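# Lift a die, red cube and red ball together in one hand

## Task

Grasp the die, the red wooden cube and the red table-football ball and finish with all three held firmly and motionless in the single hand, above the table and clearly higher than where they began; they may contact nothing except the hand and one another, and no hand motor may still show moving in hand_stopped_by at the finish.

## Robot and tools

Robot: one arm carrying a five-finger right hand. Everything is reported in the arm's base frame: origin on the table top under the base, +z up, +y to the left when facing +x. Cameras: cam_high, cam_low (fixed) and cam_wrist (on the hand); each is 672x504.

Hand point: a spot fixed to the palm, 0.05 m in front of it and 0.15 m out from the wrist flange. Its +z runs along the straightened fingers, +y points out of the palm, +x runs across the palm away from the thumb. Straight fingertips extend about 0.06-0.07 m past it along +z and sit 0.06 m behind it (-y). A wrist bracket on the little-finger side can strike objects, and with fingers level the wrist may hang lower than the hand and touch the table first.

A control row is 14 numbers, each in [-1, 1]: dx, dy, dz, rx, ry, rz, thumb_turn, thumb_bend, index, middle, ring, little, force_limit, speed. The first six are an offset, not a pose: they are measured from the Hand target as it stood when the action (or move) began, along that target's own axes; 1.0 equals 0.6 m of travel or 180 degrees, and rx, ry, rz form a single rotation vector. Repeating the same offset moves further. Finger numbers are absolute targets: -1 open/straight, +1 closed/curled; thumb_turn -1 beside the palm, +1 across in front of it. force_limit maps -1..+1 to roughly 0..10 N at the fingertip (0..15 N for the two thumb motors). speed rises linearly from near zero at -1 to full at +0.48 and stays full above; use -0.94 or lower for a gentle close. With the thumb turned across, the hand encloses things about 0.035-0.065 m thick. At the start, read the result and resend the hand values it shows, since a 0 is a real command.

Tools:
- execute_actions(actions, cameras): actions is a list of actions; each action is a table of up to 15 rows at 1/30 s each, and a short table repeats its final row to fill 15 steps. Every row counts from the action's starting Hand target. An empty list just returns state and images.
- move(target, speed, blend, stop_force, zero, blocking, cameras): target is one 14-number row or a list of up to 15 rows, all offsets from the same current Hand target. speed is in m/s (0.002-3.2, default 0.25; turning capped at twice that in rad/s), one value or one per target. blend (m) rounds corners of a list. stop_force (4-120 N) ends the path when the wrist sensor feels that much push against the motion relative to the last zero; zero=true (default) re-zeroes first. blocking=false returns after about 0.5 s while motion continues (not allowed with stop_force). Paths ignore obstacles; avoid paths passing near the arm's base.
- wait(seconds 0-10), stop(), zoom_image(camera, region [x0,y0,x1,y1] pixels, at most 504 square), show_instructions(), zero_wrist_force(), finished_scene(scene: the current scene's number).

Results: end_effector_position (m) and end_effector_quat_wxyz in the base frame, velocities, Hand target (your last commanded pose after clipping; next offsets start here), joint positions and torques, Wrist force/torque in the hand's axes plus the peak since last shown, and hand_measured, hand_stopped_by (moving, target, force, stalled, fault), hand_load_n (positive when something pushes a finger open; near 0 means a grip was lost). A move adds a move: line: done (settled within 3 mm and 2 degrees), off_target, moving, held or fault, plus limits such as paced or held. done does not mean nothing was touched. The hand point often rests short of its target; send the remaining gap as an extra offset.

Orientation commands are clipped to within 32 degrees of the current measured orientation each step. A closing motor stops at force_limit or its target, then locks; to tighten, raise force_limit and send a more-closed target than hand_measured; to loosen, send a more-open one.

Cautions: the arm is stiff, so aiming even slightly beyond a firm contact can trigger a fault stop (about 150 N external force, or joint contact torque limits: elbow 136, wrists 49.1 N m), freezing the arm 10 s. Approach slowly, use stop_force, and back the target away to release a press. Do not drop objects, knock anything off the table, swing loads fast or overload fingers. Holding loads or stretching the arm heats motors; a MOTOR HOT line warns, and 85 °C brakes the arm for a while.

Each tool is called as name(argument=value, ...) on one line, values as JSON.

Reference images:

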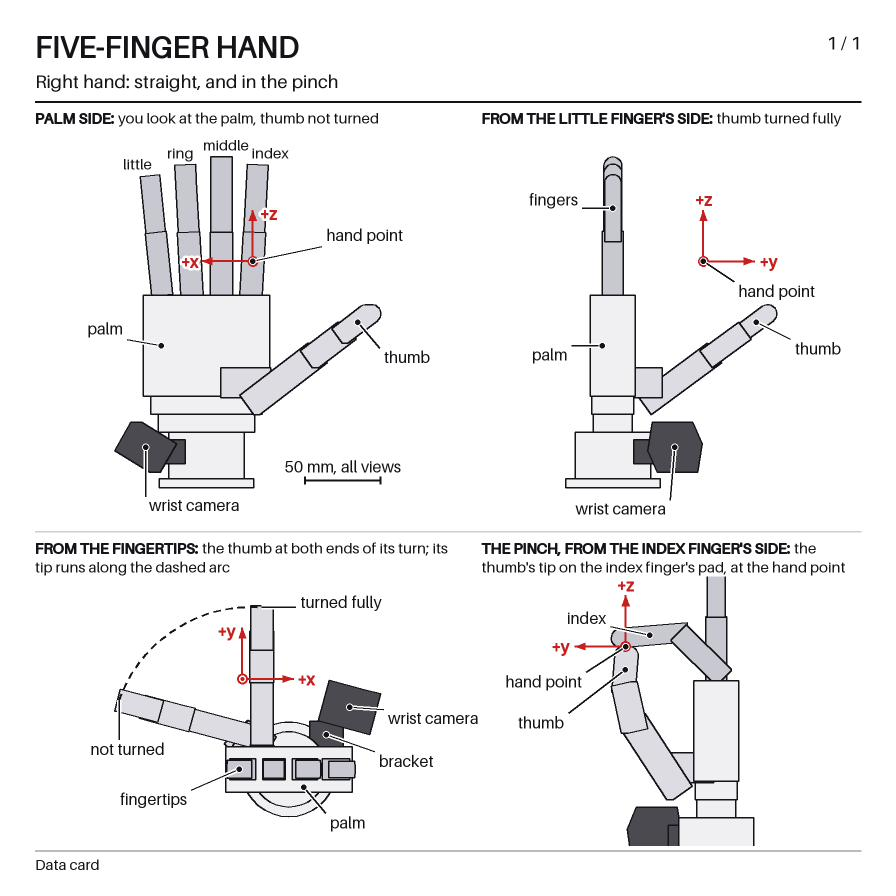

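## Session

execute_actions(actions=[])

Scene clock: 0.00 s.
end_effector_position=(+0.6221, -0.2908, +0.2631) hand_measured=(-1.000, -1.000, -1.000, -1.000, -1.000, -1.000) hand_load_n=(-0.5, +0.0, +0.0, +0.0, +0.0, +0.0) hand_stopped_by=(target, target, target, target, target, target) hand_force_limit=0.00 hand_speed=-0.80 end_effector_quat_wxyz=(-0.290, +0.016, +0.936, -0.198)
Joint positions: [-0.54 -0.957 1.353 1.537 2.204 -1.956]
Joint velocities: within noise
Joint torques (N m): no reading
Wrist force (N): no reading
Wrist torque (N m): no reading
Wrist force, peak (N): no reading
Hand target: +0.6221, -0.2908, +0.2631; -0.290, +0.016, +0.936, -0.198
camera_calibration:
cam_wrist: T_world_to_cam=[[-0.247235, 0.948824, -0.196489, 0.470681], [0.960419, 0.213106, -0.179392, -0.484407], [-0.128339, -0.233064, -0.963956, 0.375081], [0, 0, 0, 1]] pos_world=[0.62974, -0.255945, 0.367146]

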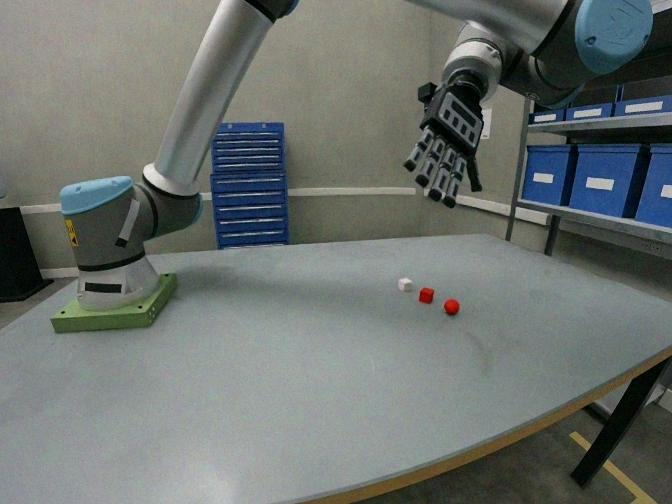

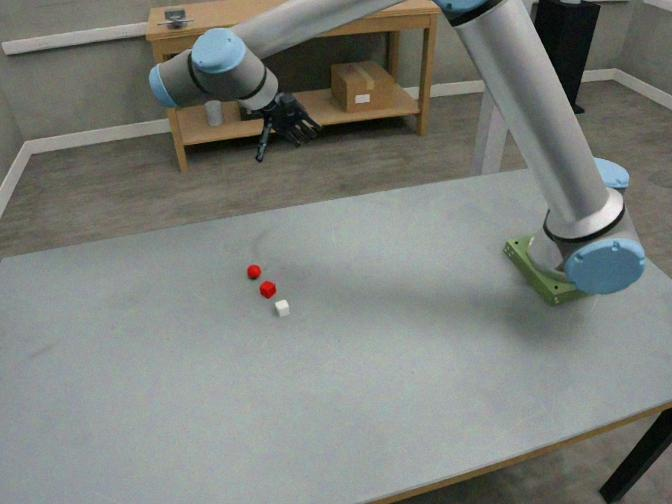

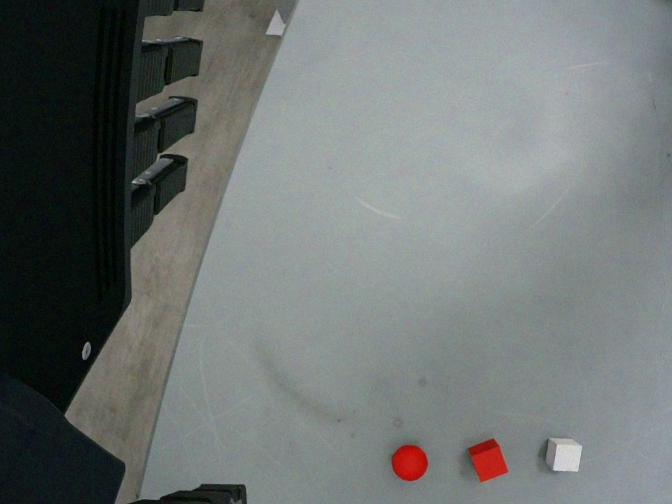

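move(target=[0.0122,0.1263,-0.0927,0.2897,-0.4825,-0.3118,-1,-1,-1,-1,-1,-1,0,-0.8], speed=0.2)

Scene clock: 21.53 s.
end_effector_position=(+0.6402, -0.1999, +0.2800) hand_measured=(-1.000, -1.000, -1.000, -1.000, -1.000, -1.000) hand_load_n=(+0.0, +0.0, +0.0, +0.0, -0.5, +0.0) hand_stopped_by=(target, target, target, target, target, target) hand_force_limit=0.00 hand_speed=-0.80 end_effector_quat_wxyz=(-0.353, +0.612, -0.613, +0.353)
Joint positions: [-0.843 -1.534 1.961 0.287 0.869 -3.651]
Joint velocities: within noise
Joint torques (N m): [12.38 -51.92 -44.54 4.22 -1.41 -0.8]
Wrist force (N): [0.2 0.2 0.2]
Wrist torque (N m): [0.14 -0.15 0.01]
Wrist force, peak (N): [0.7 -0.5 0.5]
Hand target: +0.6402, -0.1999, +0.2802; -0.354, +0.612, -0.613, +0.354
Off the commanded pose: 0.000 m, 0 deg.
move: done
camera_calibration:
cam_wrist: T_world_to_cam=[[-0.535784, -0.236334, -0.810606, 0.511934], [-0.496718, 0.864556, 0.0762516, 0.473383], [0.682793, 0.443497, -0.580607, -0.0764148], [0, 0, 0, 1]] pos_world=[0.561599, -0.254389, 0.334513]

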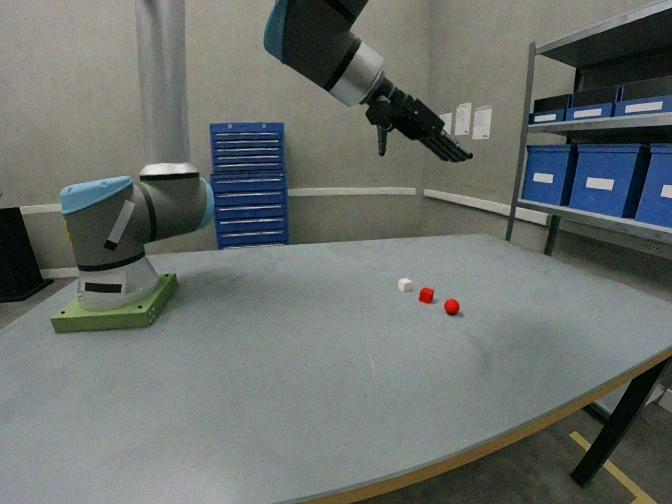

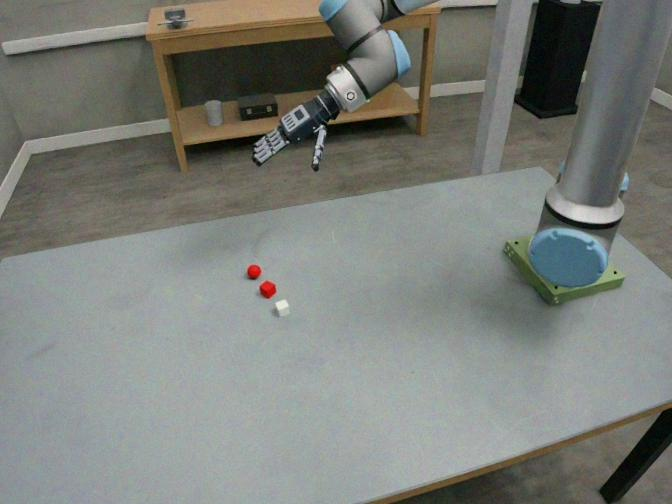

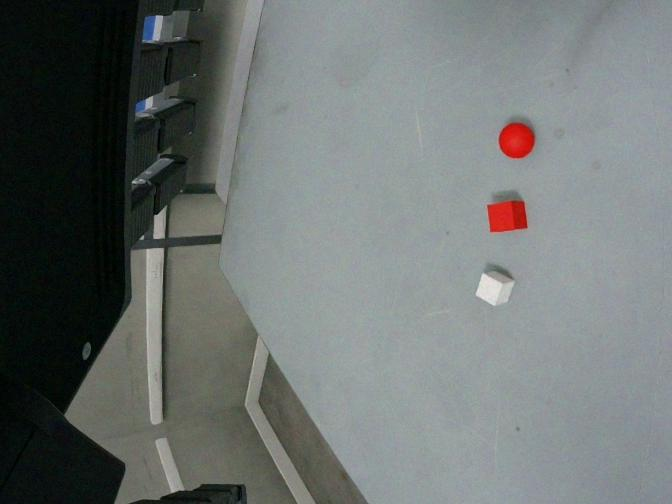

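zoom_image(camera="cam_wrist", region=[440, 110, 580, 320])

Scaled by 2.400 from the camera's 672x504 image, which has a finer 960x720 frame.

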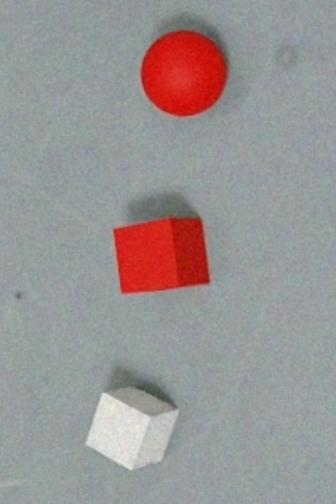

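move(target=[-0.0783,0.2478,0.3213,0,-0.1636,-0.0944,1,-0.6,-0.6,-0.6,-1,-1,0,-0.3], speed=0.15)

zoom_image(camera="cam_wrist", region=[380, 100, 560, 260])

Scene clock: 49.93 s.
end_effector_position=(+0.7329, -0.1528, +0.0551) hand_measured=(+1.000, -0.600, -0.600, -0.600, -1.000, -1.000) hand_load_n=(+0.0, +0.0, +0.0, +0.0, +0.0, +0.0) hand_stopped_by=(target, target, target, target, target, target) hand_force_limit=0.00 hand_speed=-0.30 end_effector_quat_wxyz=(-0.442, +0.764, -0.407, +0.235)
Joint positions: [-0.733 -0.99 1.78 0.383 0.573 -4.247]
Joint velocities: within noise
Joint torques (N m): [-7.42 -61.81 -15.05 1.06 0.83 -1.25]
Wrist force (N): [0.4 0.3 0.4]
Wrist torque (N m): [0.15 -0.20 0.06]
Wrist force, peak (N): [1.2 1.1 1.8]
Hand target: +0.7329, -0.1529, +0.0550; -0.442, +0.764, -0.407, +0.235
Off the commanded pose: 0.000 m, 0 deg.
move: done
camera_calibration:
cam_wrist: T_world_to_cam=[[-0.311322, -0.495417, -0.810951, 0.186393], [-0.89542, 0.438736, 0.0757224, 0.723074], [0.318279, 0.749716, -0.580194, 0.0227714], [0, 0, 0, 1]] pos_world=[0.698236, -0.241968, 0.109615]

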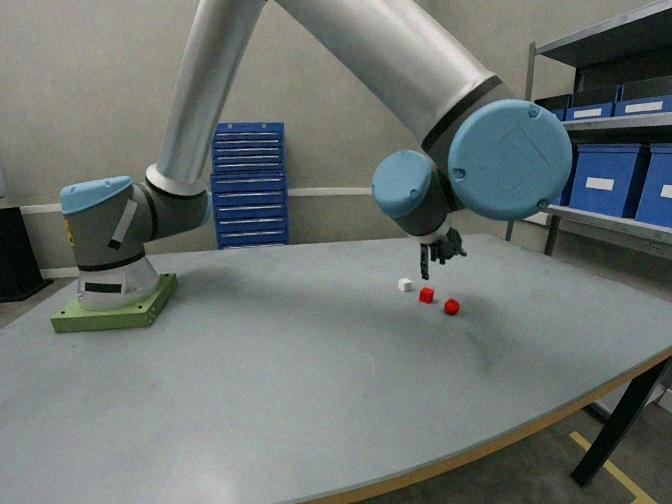

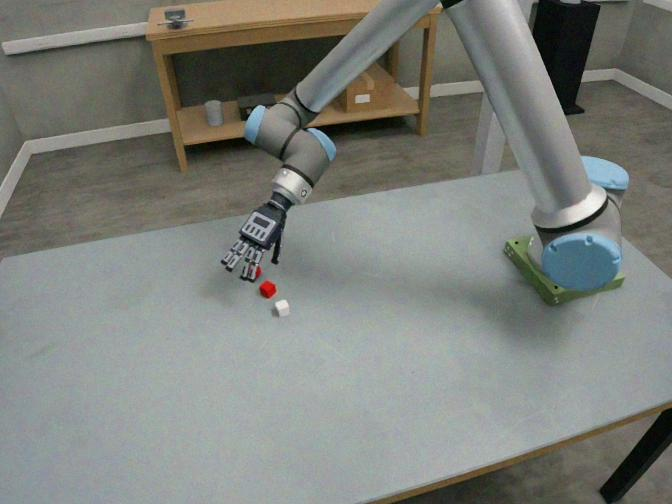

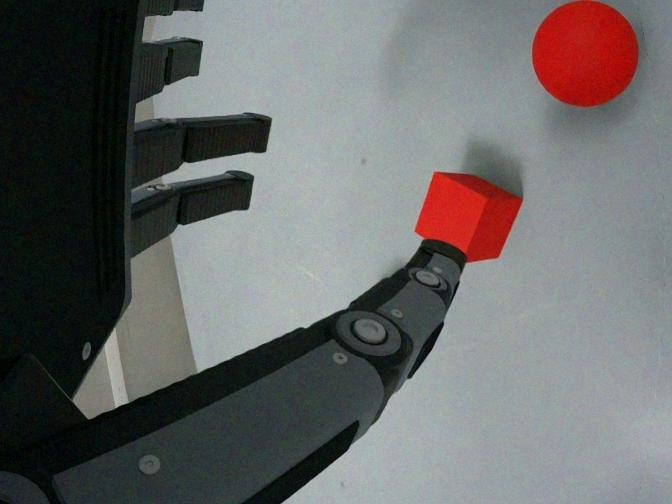

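Scaled by 2.800 from the camera's 672x504 image, which has a finer 960x720 frame.

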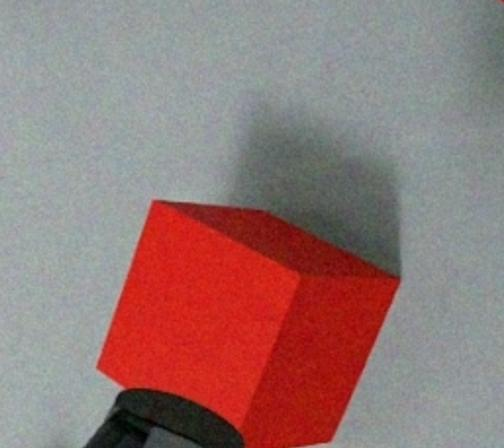

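move(target=[0.003,0.0977,0.056,0,0,0,1,-0.6,-0.6,-0.6,-1,-1,0,-0.3], speed=0.06, stop_force=6, cameras=["cam_wrist"])

move(target=[0,0,0,0,0,0,1,-0.4,-0.35,-0.35,-1,-1,-0.4,-0.7], cameras=["cam_wrist"])

move(target=[0,0,0,0,0,0,1,-0.4,0.25,0.25,-1,-1,-0.5,-0.85], cameras=["cam_wrist"])

Scene clock: 63.70 s.
end_effector_position=(+0.7337, -0.1544, -0.0125) hand_measured=(+1.000, -0.600, -0.600, -0.600, -1.000, -1.000) hand_load_n=(+0.0, +0.0, +0.0, +0.0, -0.5, +0.0) hand_stopped_by=(target, target, target, target, target, target) hand_force_limit=0.00 hand_speed=-0.30 end_effector_quat_wxyz=(-0.442, +0.764, -0.407, +0.235)
Joint positions: [-0.734 -0.904 1.791 0.287 0.572 -4.249]
Joint velocities: within noise
Joint torques (N m): [1.36 -86.91 -30.51 5.55 -3.5 0.81]
Wrist force (N): [0.7 0.0 0.2]
Wrist torque (N m): [0.11 -0.23 0.06]
Wrist force, peak (N): [0.8 1.1 0.8]
Hand target: +0.7337, -0.1544, -0.0125; -0.442, +0.764, -0.407, +0.235
Off the commanded pose: 0.000 m, 0 deg.
move: done
camera_calibration:
cam_wrist: T_world_to_cam=[[-0.311411, -0.495418, -0.810916, 0.130977], [-0.895381, 0.438808, 0.0757633, 0.729518], [0.318302, 0.749672, -0.580238, -0.0155557], [0, 0, 0, 1]] pos_world=[0.698936, -0.243569, 0.0419144]
Images, in order (width x height): cam_wrist 672x504.

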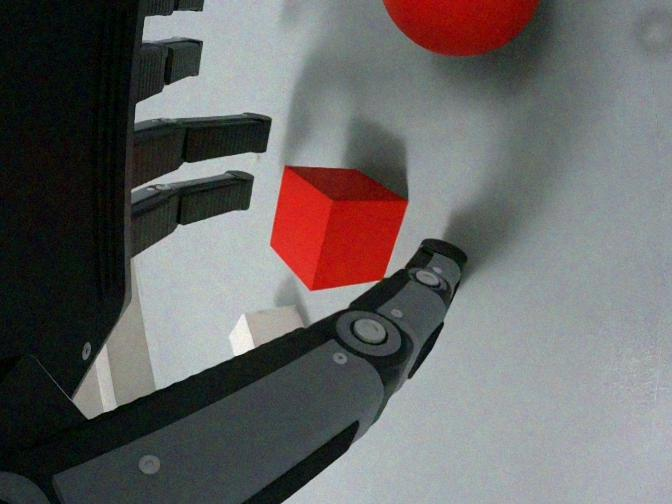

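Scene clock: 64.43 s.
end_effector_position=(+0.7337, -0.1544, -0.0125) hand_measured=(+1.000, -0.400, -0.350, -0.350, -1.000, -1.000) hand_load_n=(+0.0, +0.0, +0.0, +0.0, +0.0, +0.0) hand_stopped_by=(target, target, target, target, target, target) hand_force_limit=-0.40 hand_speed=-0.70 end_effector_quat_wxyz=(-0.442, +0.764, -0.407, +0.235)
Joint positions: [-0.734 -0.904 1.791 0.287 0.572 -4.249]
Joint velocities: within noise
Joint torques (N m): [9.86 -85.95 -29.48 5.81 -2.58 0.34]
Wrist force (N): [0.4 0.3 0.3]
Wrist torque (N m): [0.16 -0.19 0.05]
Wrist force, peak (N): [1.1 0.2 0.6]
Hand target: +0.7337, -0.1544, -0.0125; -0.442, +0.764, -0.407, +0.235
Off the commanded pose: 0.000 m, 0 deg.
move: done
camera_calibration:
cam_wrist: T_world_to_cam=[[-0.311411, -0.495418, -0.810916, 0.130977], [-0.895381, 0.438808, 0.0757633, 0.729518], [0.318302, 0.749672, -0.580238, -0.0155557], [0, 0, 0, 1]] pos_world=[0.698936, -0.243569, 0.0419144]
Images, in order (width x height): cam_wrist 672x504.

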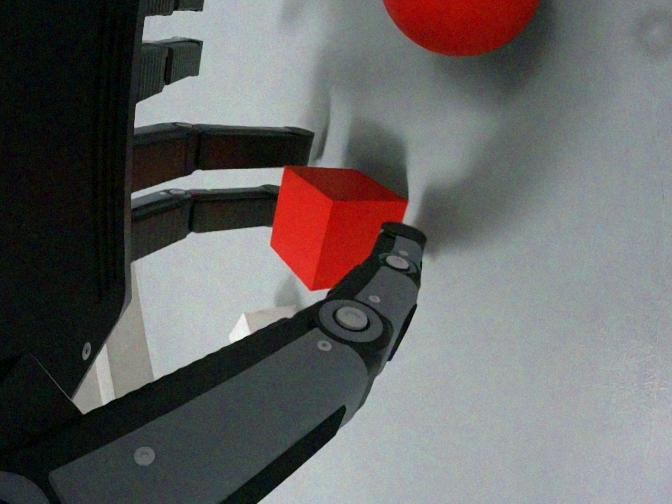

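Scene clock: 65.53 s.
end_effector_position=(+0.7337, -0.1544, -0.0125) hand_measured=(+1.000, -0.400, -0.004, -0.018, -1.000, -1.000) hand_load_n=(-3.0, +3.5, +4.0, +2.5, +0.0, +0.0) hand_stopped_by=(target, target, force, force, target, target) hand_force_limit=-0.50 hand_speed=-0.85 end_effector_quat_wxyz=(-0.442, +0.764, -0.407, +0.235)
Joint positions: [-0.734 -0.904 1.791 0.287 0.572 -4.249]
Joint velocities: within noise
Joint torques (N m): [5.46 -82.27 -28.44 4.53 -1.77 0.58]
Wrist force (N): [0.2 -2.6 -1.4]
Wrist torque (N m): [0.13 -0.22 0.04]
Wrist force, peak (N): [-0.2 -2.8 -1.5]
Hand target: +0.7337, -0.1544, -0.0125; -0.442, +0.764, -0.407, +0.235
Off the commanded pose: 0.000 m, 0 deg.
move: done
camera_calibration:
cam_wrist: T_world_to_cam=[[-0.311411, -0.495418, -0.810916, 0.131008], [-0.895381, 0.438808, 0.0757633, 0.729608], [0.318302, 0.749672, -0.580238, -0.0155875], [0, 0, 0, 1]] pos_world=[0.699036, -0.243569, 0.0419144]
Images, in order (width x height): cam_wrist 672x504.

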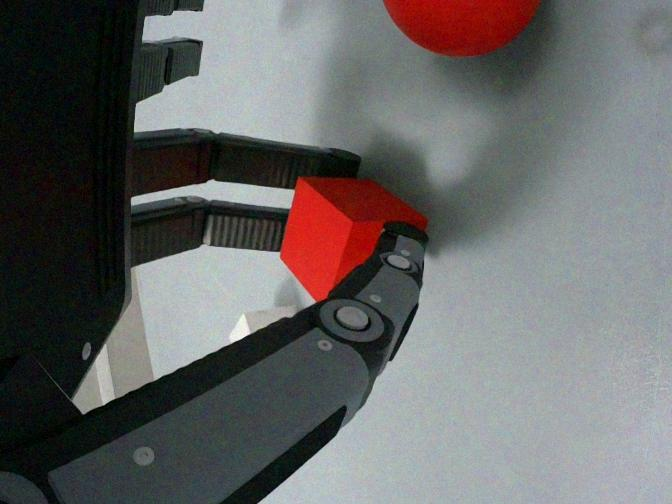

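move(target=[[0,-0.0866,-0.05,0,0,0,1,-0.4,0.25,0.25,-1,-1,-0.5,-0.85],[-0.161,-0.067,-0.084,0,0.1251,0.0722,1,-0.4,0.25,0.25,-1,-1,-0.5,-0.85]], speed=0.1)

zoom_image(camera="cam_wrist", region=[300, 110, 440, 230])

Scene clock: 76.33 s.
end_effector_position=(+0.6602, -0.0874, +0.0476) hand_measured=(+1.000, -0.402, -0.004, -0.018, -1.000, -1.000) hand_load_n=(-2.5, +4.5, +3.5, +2.0, +0.0, +0.0) hand_stopped_by=(target, target, force, force, target, target) hand_force_limit=-0.50 hand_speed=-0.85 end_effector_quat_wxyz=(-0.377, +0.653, -0.569, +0.328)
Joint positions: [-0.669 -1.287 2.175 -0.193 0.894 -3.623]
Joint velocities: within noise
Joint torques (N m): [-6.6 -39.47 -32.91 3.71 -1.18 -0.49]
Wrist force (N): [0.3 0.4 0.6]
Wrist torque (N m): [0.14 -0.18 0.05]
Wrist force, peak (N): [0.0 -2.9 -1.7]
Hand target: +0.6602, -0.0875, +0.0476; -0.377, +0.653, -0.569, +0.328
Off the commanded pose: 0.000 m, 0 deg.
move: done
camera_calibration:
cam_wrist: T_world_to_cam=[[-0.497208, -0.308907, -0.810778, 0.328993], [-0.61256, 0.786773, 0.0758905, 0.473471], [0.614455, 0.534384, -0.580413, -0.221901], [0, 0, 0, 1]] pos_world=[0.589955, -0.152306, 0.102014]

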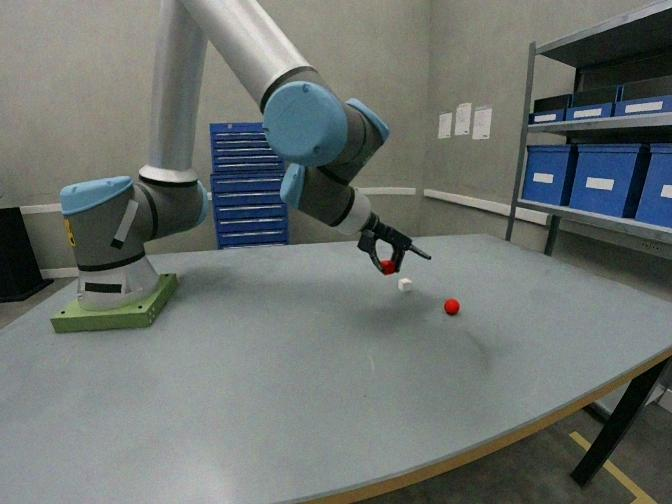

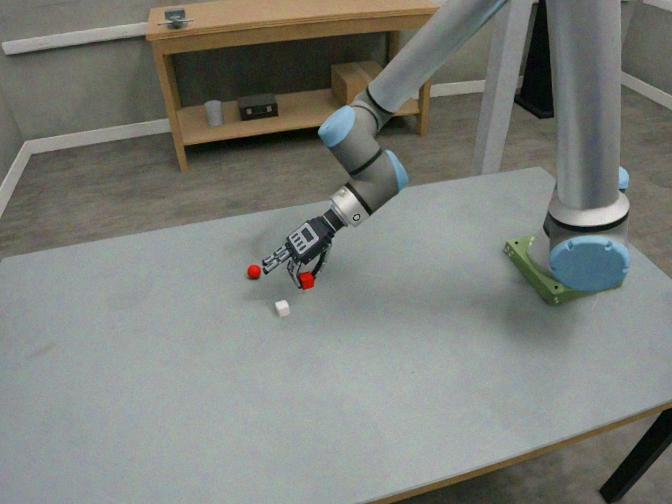

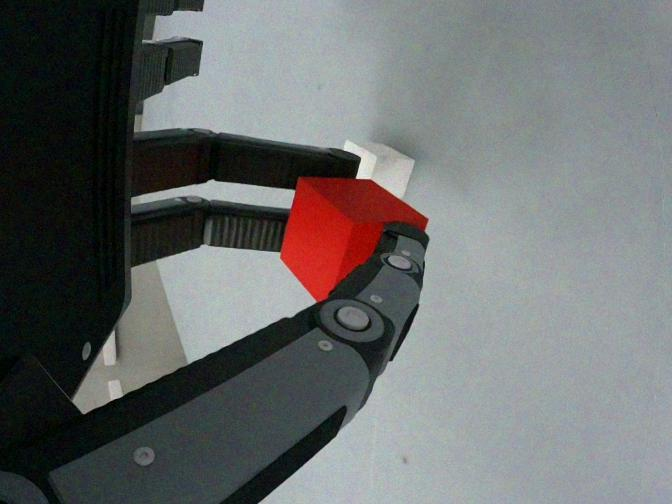

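Scaled by 3.600 from the camera's 672x504 image, which has a finer 960x720 frame.

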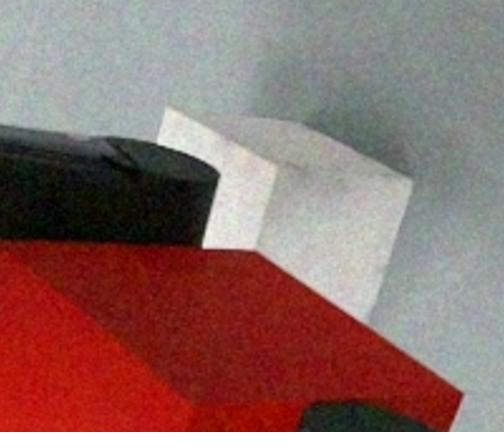

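move(target=[-0.0028,0.0895,0.0452,0,0,0,1,-0.4,0.25,0.25,-1,-1,-0.5,-0.85], speed=0.04, stop_force=6, cameras=["cam_wrist"])

move(target=[0,0,0,0,0,0,1,-0.55,-0.17,-0.17,-1,-1,-0.5,-0.7], cameras=["cam_wrist"])

move(target=[0,-0.13,-0.075,0,0,0,1,-0.55,-0.17,-0.17,-1,-1,-0.5,-0.7], speed=0.08)

Scene clock: 87.10 s.
end_effector_position=(+0.6567, -0.0862, -0.0125) hand_measured=(+1.000, -0.402, -0.004, -0.018, -1.000, -1.000) hand_load_n=(-2.0, +4.5, +3.0, +2.0, +0.0, +0.0) hand_stopped_by=(target, target, force, force, target, target) hand_force_limit=-0.50 hand_speed=-0.85 end_effector_quat_wxyz=(-0.377, +0.653, -0.569, +0.328)
Joint positions: [-0.672 -1.193 2.207 -0.316 0.892 -3.625]
Joint velocities: within noise
Joint torques (N m): [3.21 -65.92 -28.7 3.48 1.17 0.24]
Wrist force (N): [0.3 0.3 0.7]
Wrist torque (N m): [0.12 -0.18 0.05]
Wrist force, peak (N): [0.0 -3.4 -0.8]
Hand target: +0.6567, -0.0862, -0.0125; -0.377, +0.653, -0.569, +0.328
Off the commanded pose: 0.000 m, 0 deg.
move: done
camera_calibration:
cam_wrist: T_world_to_cam=[[-0.497326, -0.308796, -0.810748, 0.279061], [-0.612432, 0.786864, 0.0759765, 0.474871], [0.614487, 0.534313, -0.580445, -0.255244], [0, 0, 0, 1]] pos_world=[0.586454, -0.151106, 0.0420137]
Images, in order (width x height): cam_wrist 672x504.

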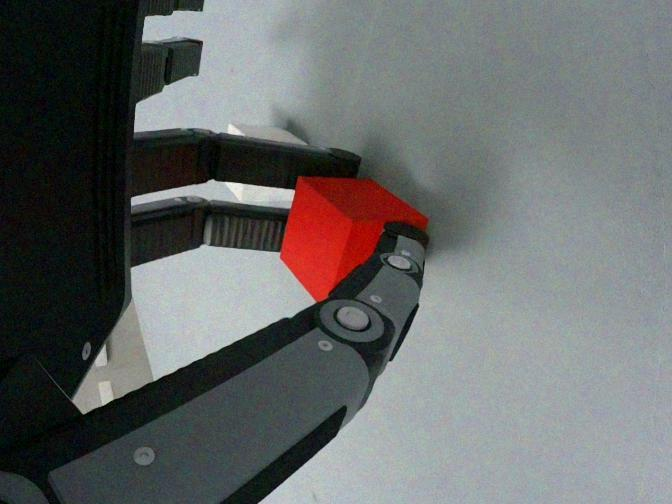

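Scene clock: 87.73 s.
end_effector_position=(+0.6567, -0.0862, -0.0125) hand_measured=(+1.000, -0.550, -0.170, -0.170, -1.000, -1.000) hand_load_n=(+0.0, +0.0, +0.0, +0.0, +0.0, -0.5) hand_stopped_by=(target, target, target, target, target, target) hand_force_limit=-0.50 hand_speed=-0.70 end_effector_quat_wxyz=(-0.377, +0.653, -0.569, +0.328)
Joint positions: [-0.672 -1.193 2.207 -0.316 0.892 -3.625]
Joint velocities: within noise
Joint torques (N m): [7.14 -63.46 -28.07 3.5 0.87 0.02]
Wrist force (N): [0.2 0.4 0.4]
Wrist torque (N m): [0.16 -0.15 0.04]
Wrist force, peak (N): [0.8 -0.1 0.6]
Hand target: +0.6567, -0.0862, -0.0125; -0.377, +0.653, -0.569, +0.328
Off the commanded pose: 0.000 m, 0 deg.
move: done
camera_calibration:
cam_wrist: T_world_to_cam=[[-0.497326, -0.308796, -0.810748, 0.279061], [-0.612432, 0.786864, 0.0759765, 0.474871], [0.614487, 0.534313, -0.580445, -0.255244], [0, 0, 0, 1]] pos_world=[0.586454, -0.151106, 0.0420137]
Images, in order (width x height): cam_wrist 672x504.

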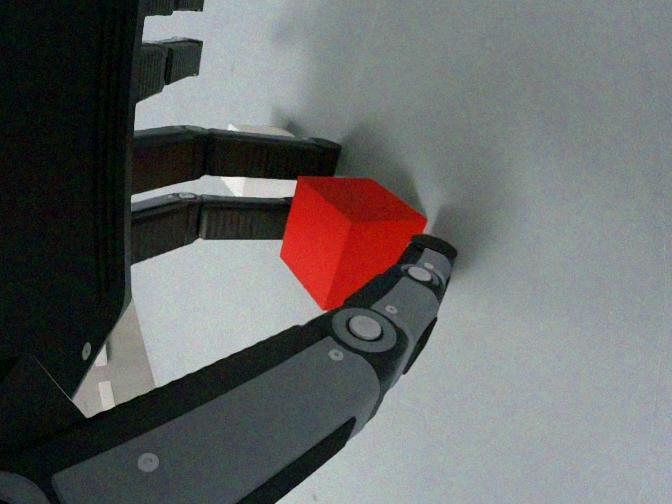

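Scene clock: 89.17 s.
end_effector_position=(+0.6568, -0.0864, +0.0777) hand_measured=(+1.000, -0.550, -0.170, -0.170, -1.000, -1.000) hand_load_n=(+0.0, +0.0, +0.0, +0.0, +0.0, +0.0) hand_stopped_by=(target, target, target, target, target, target) hand_force_limit=-0.50 hand_speed=-0.70 end_effector_quat_wxyz=(-0.377, +0.653, -0.569, +0.328)
Joint positions: [-0.672 -1.336 2.166 -0.132 0.892 -3.625]
Joint velocities: within noise
Joint torques (N m): [-9.73 -31.4 -16.61 -2.08 -2.06 -2.6]
Wrist force (N): [0.5 0.2 0.8]
Wrist torque (N m): [0.11 -0.22 0.06]
Wrist force, peak (N): [0.6 1.2 0.7]
Hand target: +0.6567, -0.0863, +0.0775; -0.377, +0.653, -0.569, +0.328
Off the commanded pose: 0.000 m, 0 deg.
move: done
camera_calibration:
cam_wrist: T_world_to_cam=[[-0.497215, -0.308913, -0.810771, 0.35213], [-0.612426, 0.786889, 0.0757635, 0.468188], [0.614583, 0.534208, -0.580439, -0.202969], [0, 0, 0, 1]] pos_world=[0.586556, -0.151207, 0.132214]

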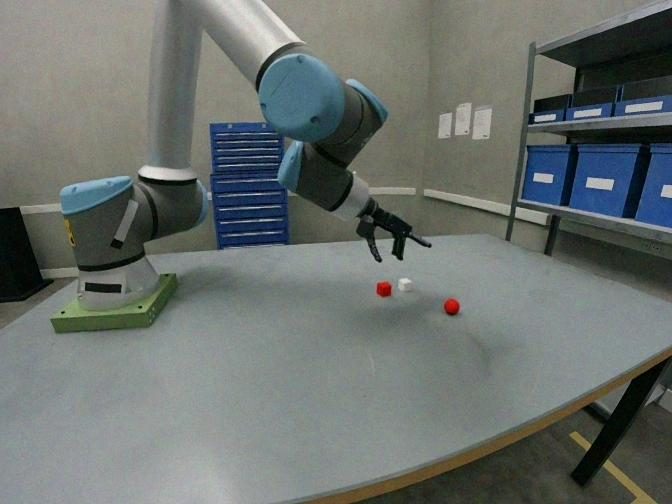

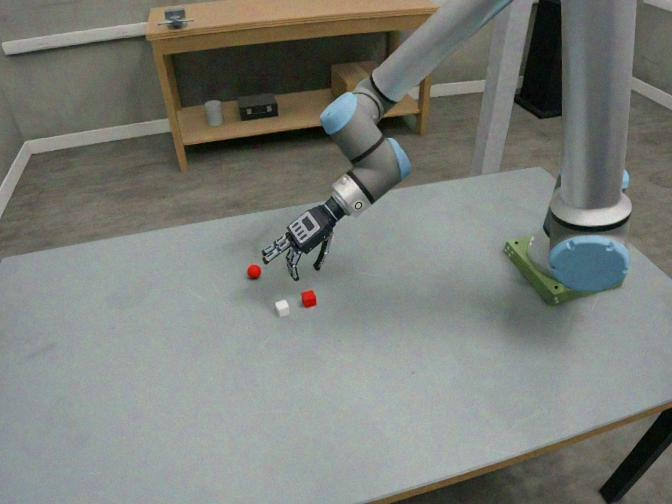

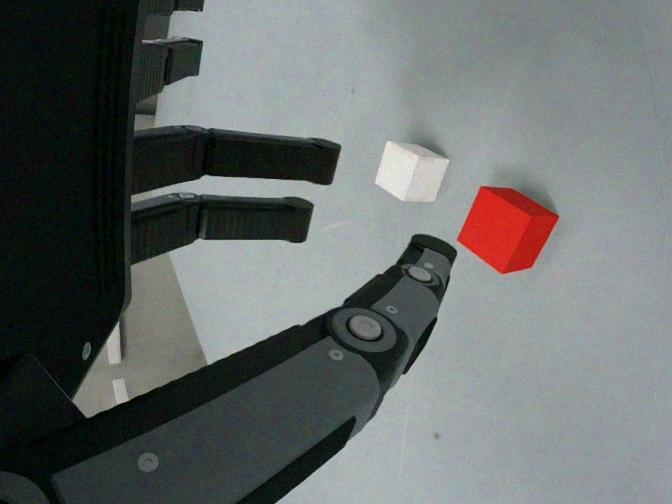

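move(target=[[0,-0.1155,-0.0667,0,0,0,-1,-1,-1,-1,0.42,0.42,-0.4,-0.3],[0.3883,-0.1638,0.142,0.1165,-0.0505,0.5097,-1,-1,-1,-1,0.42,0.42,-0.4,-0.3]], speed=0.12)

Scene clock: 106.33 s.
end_effector_position=(+0.8107, -0.3002, +0.1198) hand_measured=(-1.000, -1.000, -1.000, -1.000, +0.420, +0.420) hand_load_n=(+0.0, +0.0, +0.0, -0.5, +0.0, +0.0) hand_stopped_by=(target, target, target, target, target, target) hand_force_limit=-0.40 hand_speed=-0.30 end_effector_quat_wxyz=(+0.636, +0.001, +0.771, +0.000)
Joint positions: [-0.857 -1.036 1.95 -0.627 0.736 -1.786]
Joint velocities: within noise
Joint torques (N m): [0.88 -81.99 -13.08 2.4 -2.39 0.06]
Wrist force (N): [0.1 0.1 0.4]
Wrist torque (N m): [0.03 -0.31 0.11]
Wrist force, peak (N): [0.5 1.5 1.4]
Hand target: +0.8106, -0.3001, +0.1199; +0.636, +0.001, +0.771, +0.000
Off the commanded pose: 0.000 m, 0 deg.
move: done
camera_calibration:
cam_wrist: T_world_to_cam=[[-0.101199, 0.969746, -0.222152, 0.38895], [-0.296364, 0.183775, 0.937228, 0.187054], [0.949699, 0.160684, 0.2688, -0.644404], [0, 0, 0, 1]] pos_world=[0.706787, -0.308013, 0.0843092]

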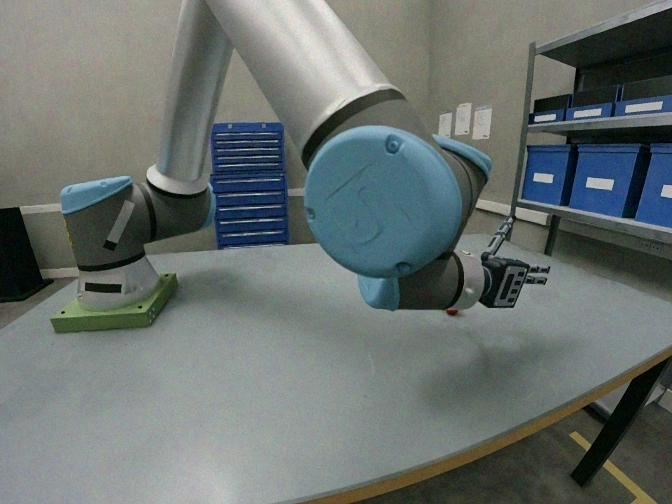

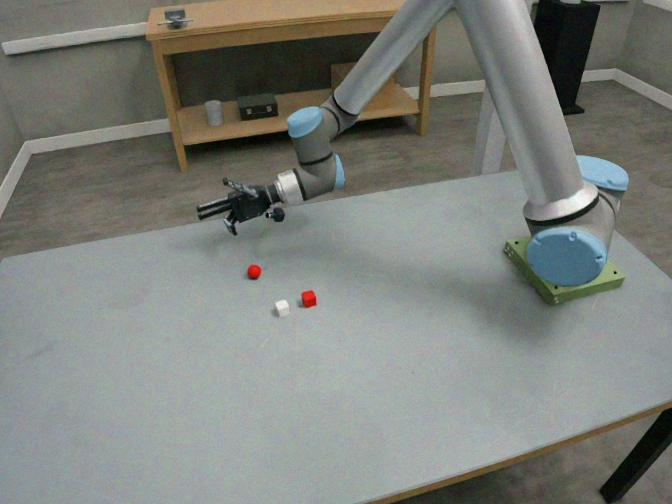

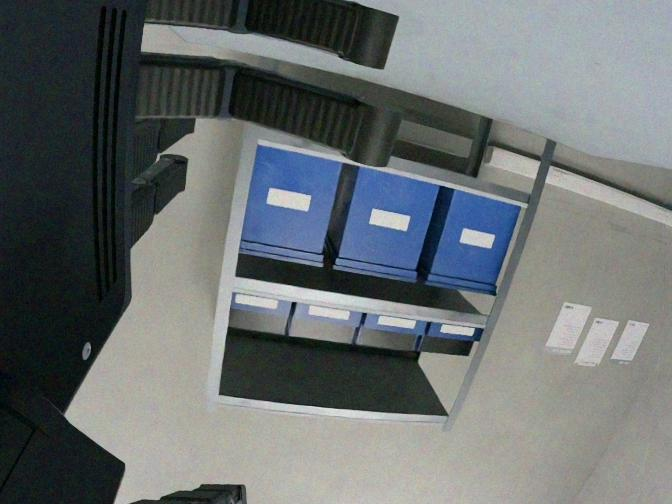

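move(target=[0.11,0,0.0213,0,0,0,-1,-1,-1,-1,0.42,0.42,-0.4,-0.3], speed=0.08, cameras=[])

move(target=[0.03,0,0.0058,0,0,0,-1,-1,-1,-1,0.42,0.42,-0.4,-0.3], speed=0.01, stop_force=4)

Scene clock: 109.97 s.
end_effector_position=(+0.8105, -0.3001, +0.0526) hand_measured=(-1.000, -1.000, -1.000, -1.000, +0.420, +0.420) hand_load_n=(+0.0, +0.0, +0.0, +0.0, +0.0, +0.0) hand_stopped_by=(target, target, target, target, target, target) hand_force_limit=-0.40 hand_speed=-0.30 end_effector_quat_wxyz=(+0.636, +0.001, +0.771, +0.000)
Joint positions: [-0.857 -0.939 1.959 -0.733 0.736 -1.785]
Joint velocities: within noise
Joint torques (N m): [9.37 -84.38 -20.53 2.16 0.09 0.62]
Wrist force (N): [-0.6 0.2 0.4]
Wrist torque (N m): [0.04 -0.20 0.07]
Wrist force, peak (N): [-1.3 0.7 0.2]
Hand target: +0.8106, -0.3001, +0.0526; +0.636, +0.001, +0.771, +0.000
Off the commanded pose: 0.000 m, 0 deg.
move: done
No camera images: "cameras" was empty.

Scene clock: 112.87 s.
end_effector_position=(+0.8106, -0.3001, +0.0345) hand_measured=(-1.000, -1.000, -1.000, -1.000, +0.420, +0.420) hand_load_n=(+0.0, +0.0, +0.0, +0.0, +0.0, -0.5) hand_stopped_by=(target, target, target, target, target, target) hand_force_limit=-0.40 hand_speed=-0.30 end_effector_quat_wxyz=(+0.636, +0.001, +0.771, +0.000)
Joint positions: [-0.857 -0.911 1.959 -0.761 0.736 -1.785]
Joint velocities: within noise
Joint torques (N m): [14.41 -81.35 -17.63 2.34 0.79 1.17]
Wrist force (N): [-4.3 1.1 -1.5]
Wrist torque (N m): [0.12 -0.20 0.00]
Wrist force, peak (N): [-7.4 1.5 -2.7]
Hand target: +0.8106, -0.3001, +0.0345; +0.636, +0.001, +0.771, +0.000
Off the commanded pose: 0.000 m, 0 deg.
move: contact
camera_calibration:
cam_wrist: T_world_to_cam=[[-0.101166, 0.969797, -0.221944, 0.369886], [-0.296327, 0.183589, 0.937275, 0.266868], [0.949713, 0.160588, 0.268805, -0.621437], [0, 0, 0, 1]] pos_world=[0.706687, -0.307913, -0.000989757]

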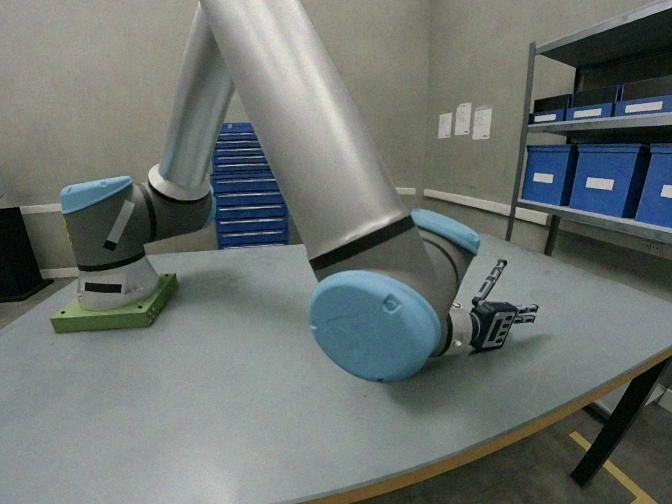

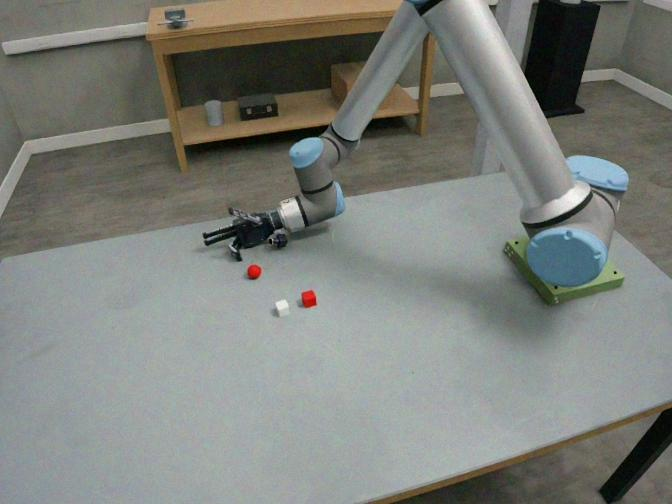

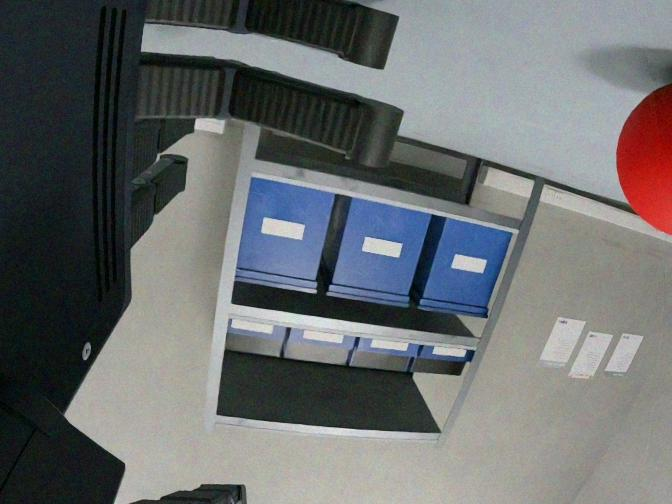

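move(target=[[-0.002,0,0,0,0,0,-1,-1,-1,-1,0.42,0.42,-0.4,-0.3],[-0.002,0.0917,0,0,0,0,-1,-1,-1,-1,0.42,0.42,-0.4,-0.3]], speed=0.04, cameras=["cam_wrist","cam_low"])

zoom_image(camera="cam_low", region=[180, 210, 320, 310])

Scene clock: 118.00 s.
end_effector_position=(+0.8108, -0.2449, +0.0358) hand_measured=(-1.000, -1.000, -1.000, -1.000, +0.420, +0.420) hand_load_n=(+0.0, +0.0, +0.0, +0.0, +0.0, +0.0) hand_stopped_by=(target, target, target, target, target, target) hand_force_limit=-0.40 hand_speed=-0.30 end_effector_quat_wxyz=(+0.636, +0.001, +0.771, +0.000)
Joint positions: [-0.795 -0.942 2.023 -0.812 0.795 -1.761]
Joint velocities: within noise
Joint torques (N m): [-5.88 -56.9 -29.3 1.83 -2.15 -1]
Wrist force (N): [0.0 0.1 0.3]
Wrist torque (N m): [0.03 -0.29 0.11]
Wrist force, peak (N): [-5.0 0.8 -1.8]
Hand target: +0.8109, -0.2451, +0.0357; +0.636, +0.001, +0.771, +0.000
Off the commanded pose: 0.000 m, 0 deg.
move: done
camera_calibration:
cam_wrist: T_world_to_cam=[[-0.101166, 0.969797, -0.221944, 0.316672], [-0.296327, 0.183589, 0.937275, 0.255604], [0.949713, 0.160588, 0.268805, -0.630936], [0, 0, 0, 1]] pos_world=[0.706987, -0.252713, 0.000310243]
Images, in order (width x height): cam_low 672x504, cam_wrist 672x504.

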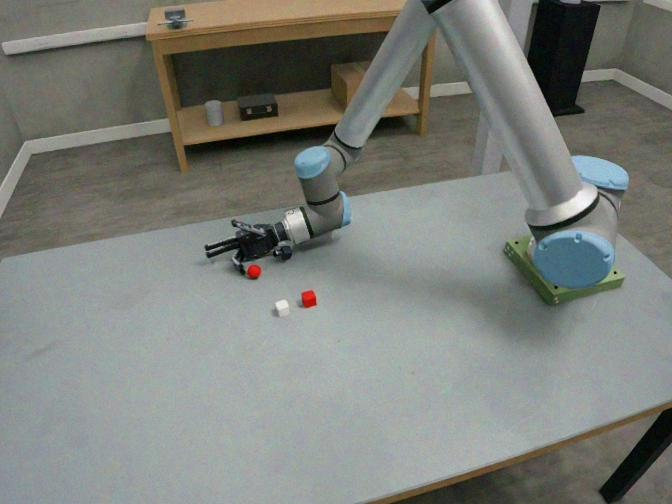

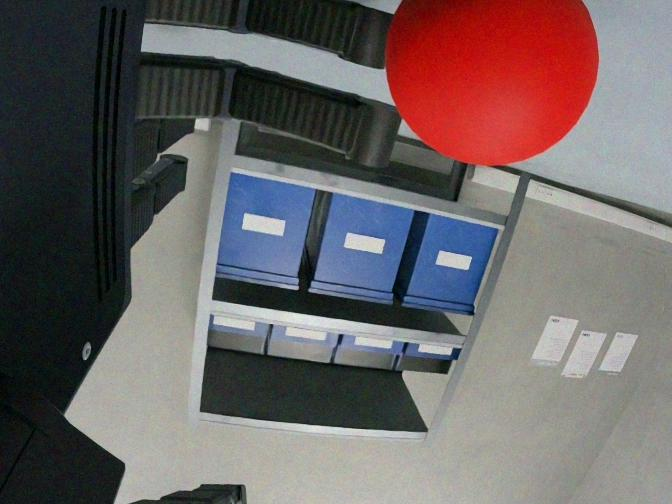

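Scaled by 3.600 from the camera's 672x504 image, which has a finer 960x720 frame.

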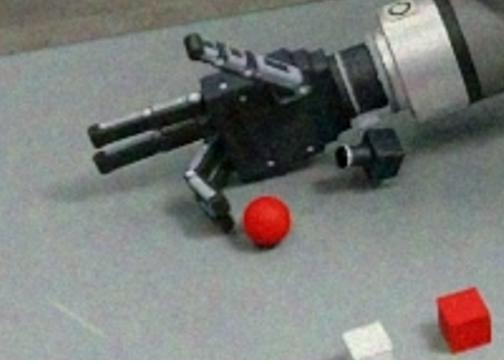

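move(target=[[-0.0019,0,0.0098,0,0,0,-1,-1,-1,-1,0.42,0.42,-0.4,-0.3],[-0.0019,0.065,0.0098,0,0,0,-1,-1,-1,-1,0.42,0.42,-0.4,-0.3]], speed=0.02, cameras=["cam_wrist","cam_low"])

zoom_image(camera="cam_low", region=[180, 210, 320, 310])

Scene clock: 125.53 s.
end_effector_position=(+0.8169, -0.2059, +0.0358) hand_measured=(-1.000, -1.000, -1.000, -1.000, +0.420, +0.420) hand_load_n=(-0.5, +0.0, +0.0, +0.0, +0.0, +0.0) hand_stopped_by=(target, target, target, target, target, target) hand_force_limit=-0.40 hand_speed=-0.30 end_effector_quat_wxyz=(+0.636, +0.001, +0.771, +0.000)
Joint positions: [-0.741 -0.955 2.052 -0.841 0.848 -1.742]
Joint velocities: within noise
Joint torques (N m): [-6.26 -71.67 -20.09 -0.82 -0.55 0.59]
Wrist force (N): [-0.5 0.5 0.4]
Wrist torque (N m): [0.09 -0.21 0.09]
Wrist force, peak (N): [-0.6 0.4 0.5]
Hand target: +0.8169, -0.2061, +0.0358; +0.636, +0.001, +0.771, +0.000
Off the commanded pose: 0.000 m, 0 deg.
move: done
camera_calibration:
cam_wrist: T_world_to_cam=[[-0.101166, 0.969797, -0.221944, 0.279457], [-0.296327, 0.183589, 0.937275, 0.250222], [0.949713, 0.160588, 0.268805, -0.642897], [0, 0, 0, 1]] pos_world=[0.712987, -0.213713, 0.000310243]
Images, in order (width x height): cam_low 672x504, cam_wrist 672x504.

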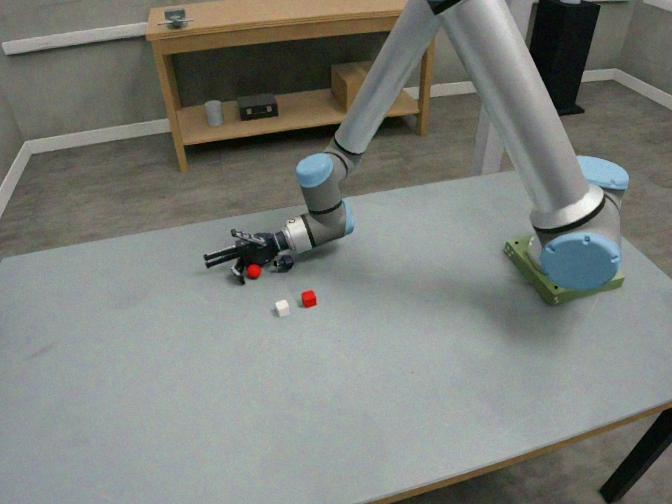

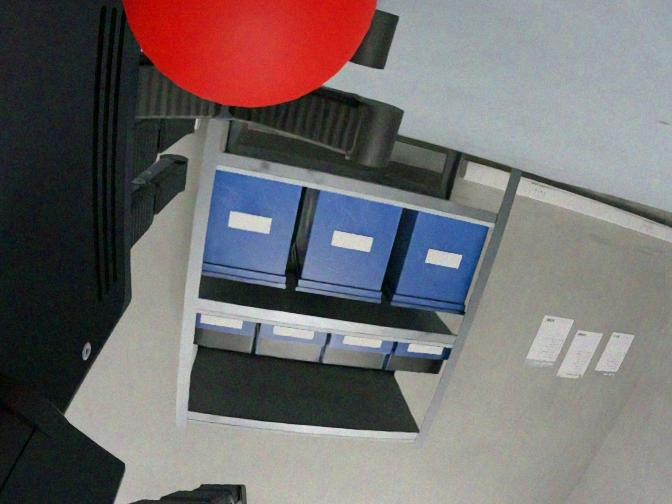

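Scaled by 3.600 from the camera's 672x504 image, which has a finer 960x720 frame.

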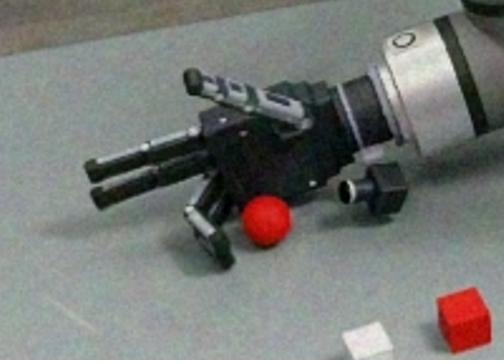

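move(target=[0.0051,0.001,-0.0262,0,0,0,-1,-1,-1,-1,0.42,0.42,-0.4,-0.3], speed=0.015, cameras=["cam_wrist","cam_low"])

zoom_image(camera="cam_low", region=[180, 210, 320, 310])

Scene clock: 129.17 s.
end_effector_position=(+0.8008, -0.2054, +0.0357) hand_measured=(-1.000, -1.000, -1.000, -1.000, +0.420, +0.420) hand_load_n=(-0.5, +0.0, -0.5, +0.0, +0.0, +0.0) hand_stopped_by=(target, target, target, target, target, target) hand_force_limit=-0.40 hand_speed=-0.30 end_effector_quat_wxyz=(+0.636, +0.001, +0.771, +0.000)
Joint positions: [-0.759 -0.967 2.081 -0.854 0.83 -1.748]
Joint velocities: within noise
Joint torques (N m): [10.8 -63.64 -22.45 -1.8 -0.24 -1.59]
Wrist force (N): [-0.2 0.2 0.4]
Wrist torque (N m): [0.05 -0.26 0.09]
Wrist force, peak (N): [-0.3 0.5 0.9]
Hand target: +0.8009, -0.2055, +0.0357; +0.636, +0.001, +0.771, +0.000
Off the commanded pose: 0.000 m, 0 deg.
move: done
camera_calibration:
cam_wrist: T_world_to_cam=[[-0.101166, 0.969797, -0.221944, 0.277418], [-0.296327, 0.183589, 0.937275, 0.245472], [0.949713, 0.160588, 0.268805, -0.627644], [0, 0, 0, 1]] pos_world=[0.696887, -0.213313, 0.000210243]
Images, in order (width x height): cam_low 672x504, cam_wrist 672x504.

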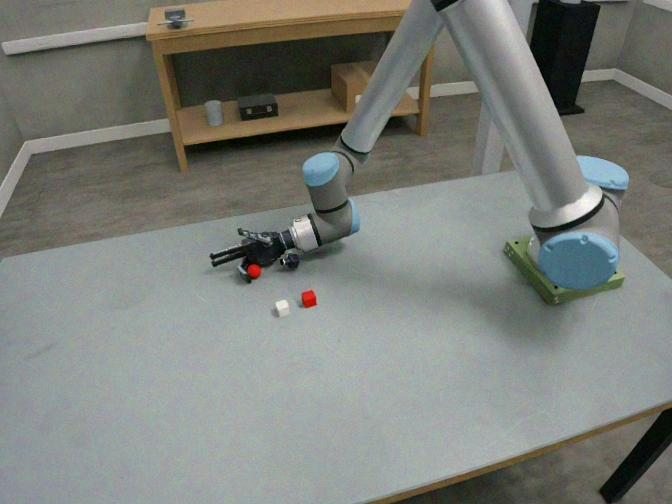

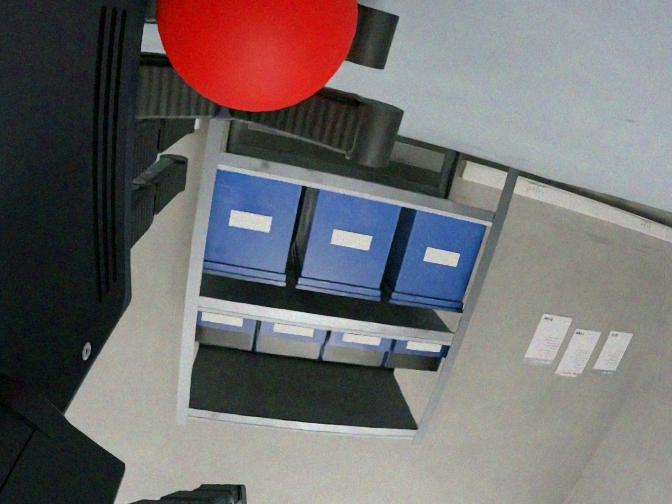

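Scaled by 3.600 from the camera's 672x504 image, which has a finer 960x720 frame.

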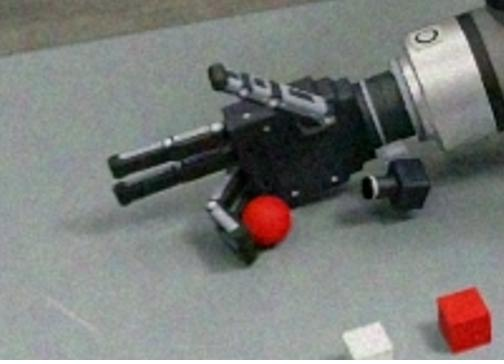

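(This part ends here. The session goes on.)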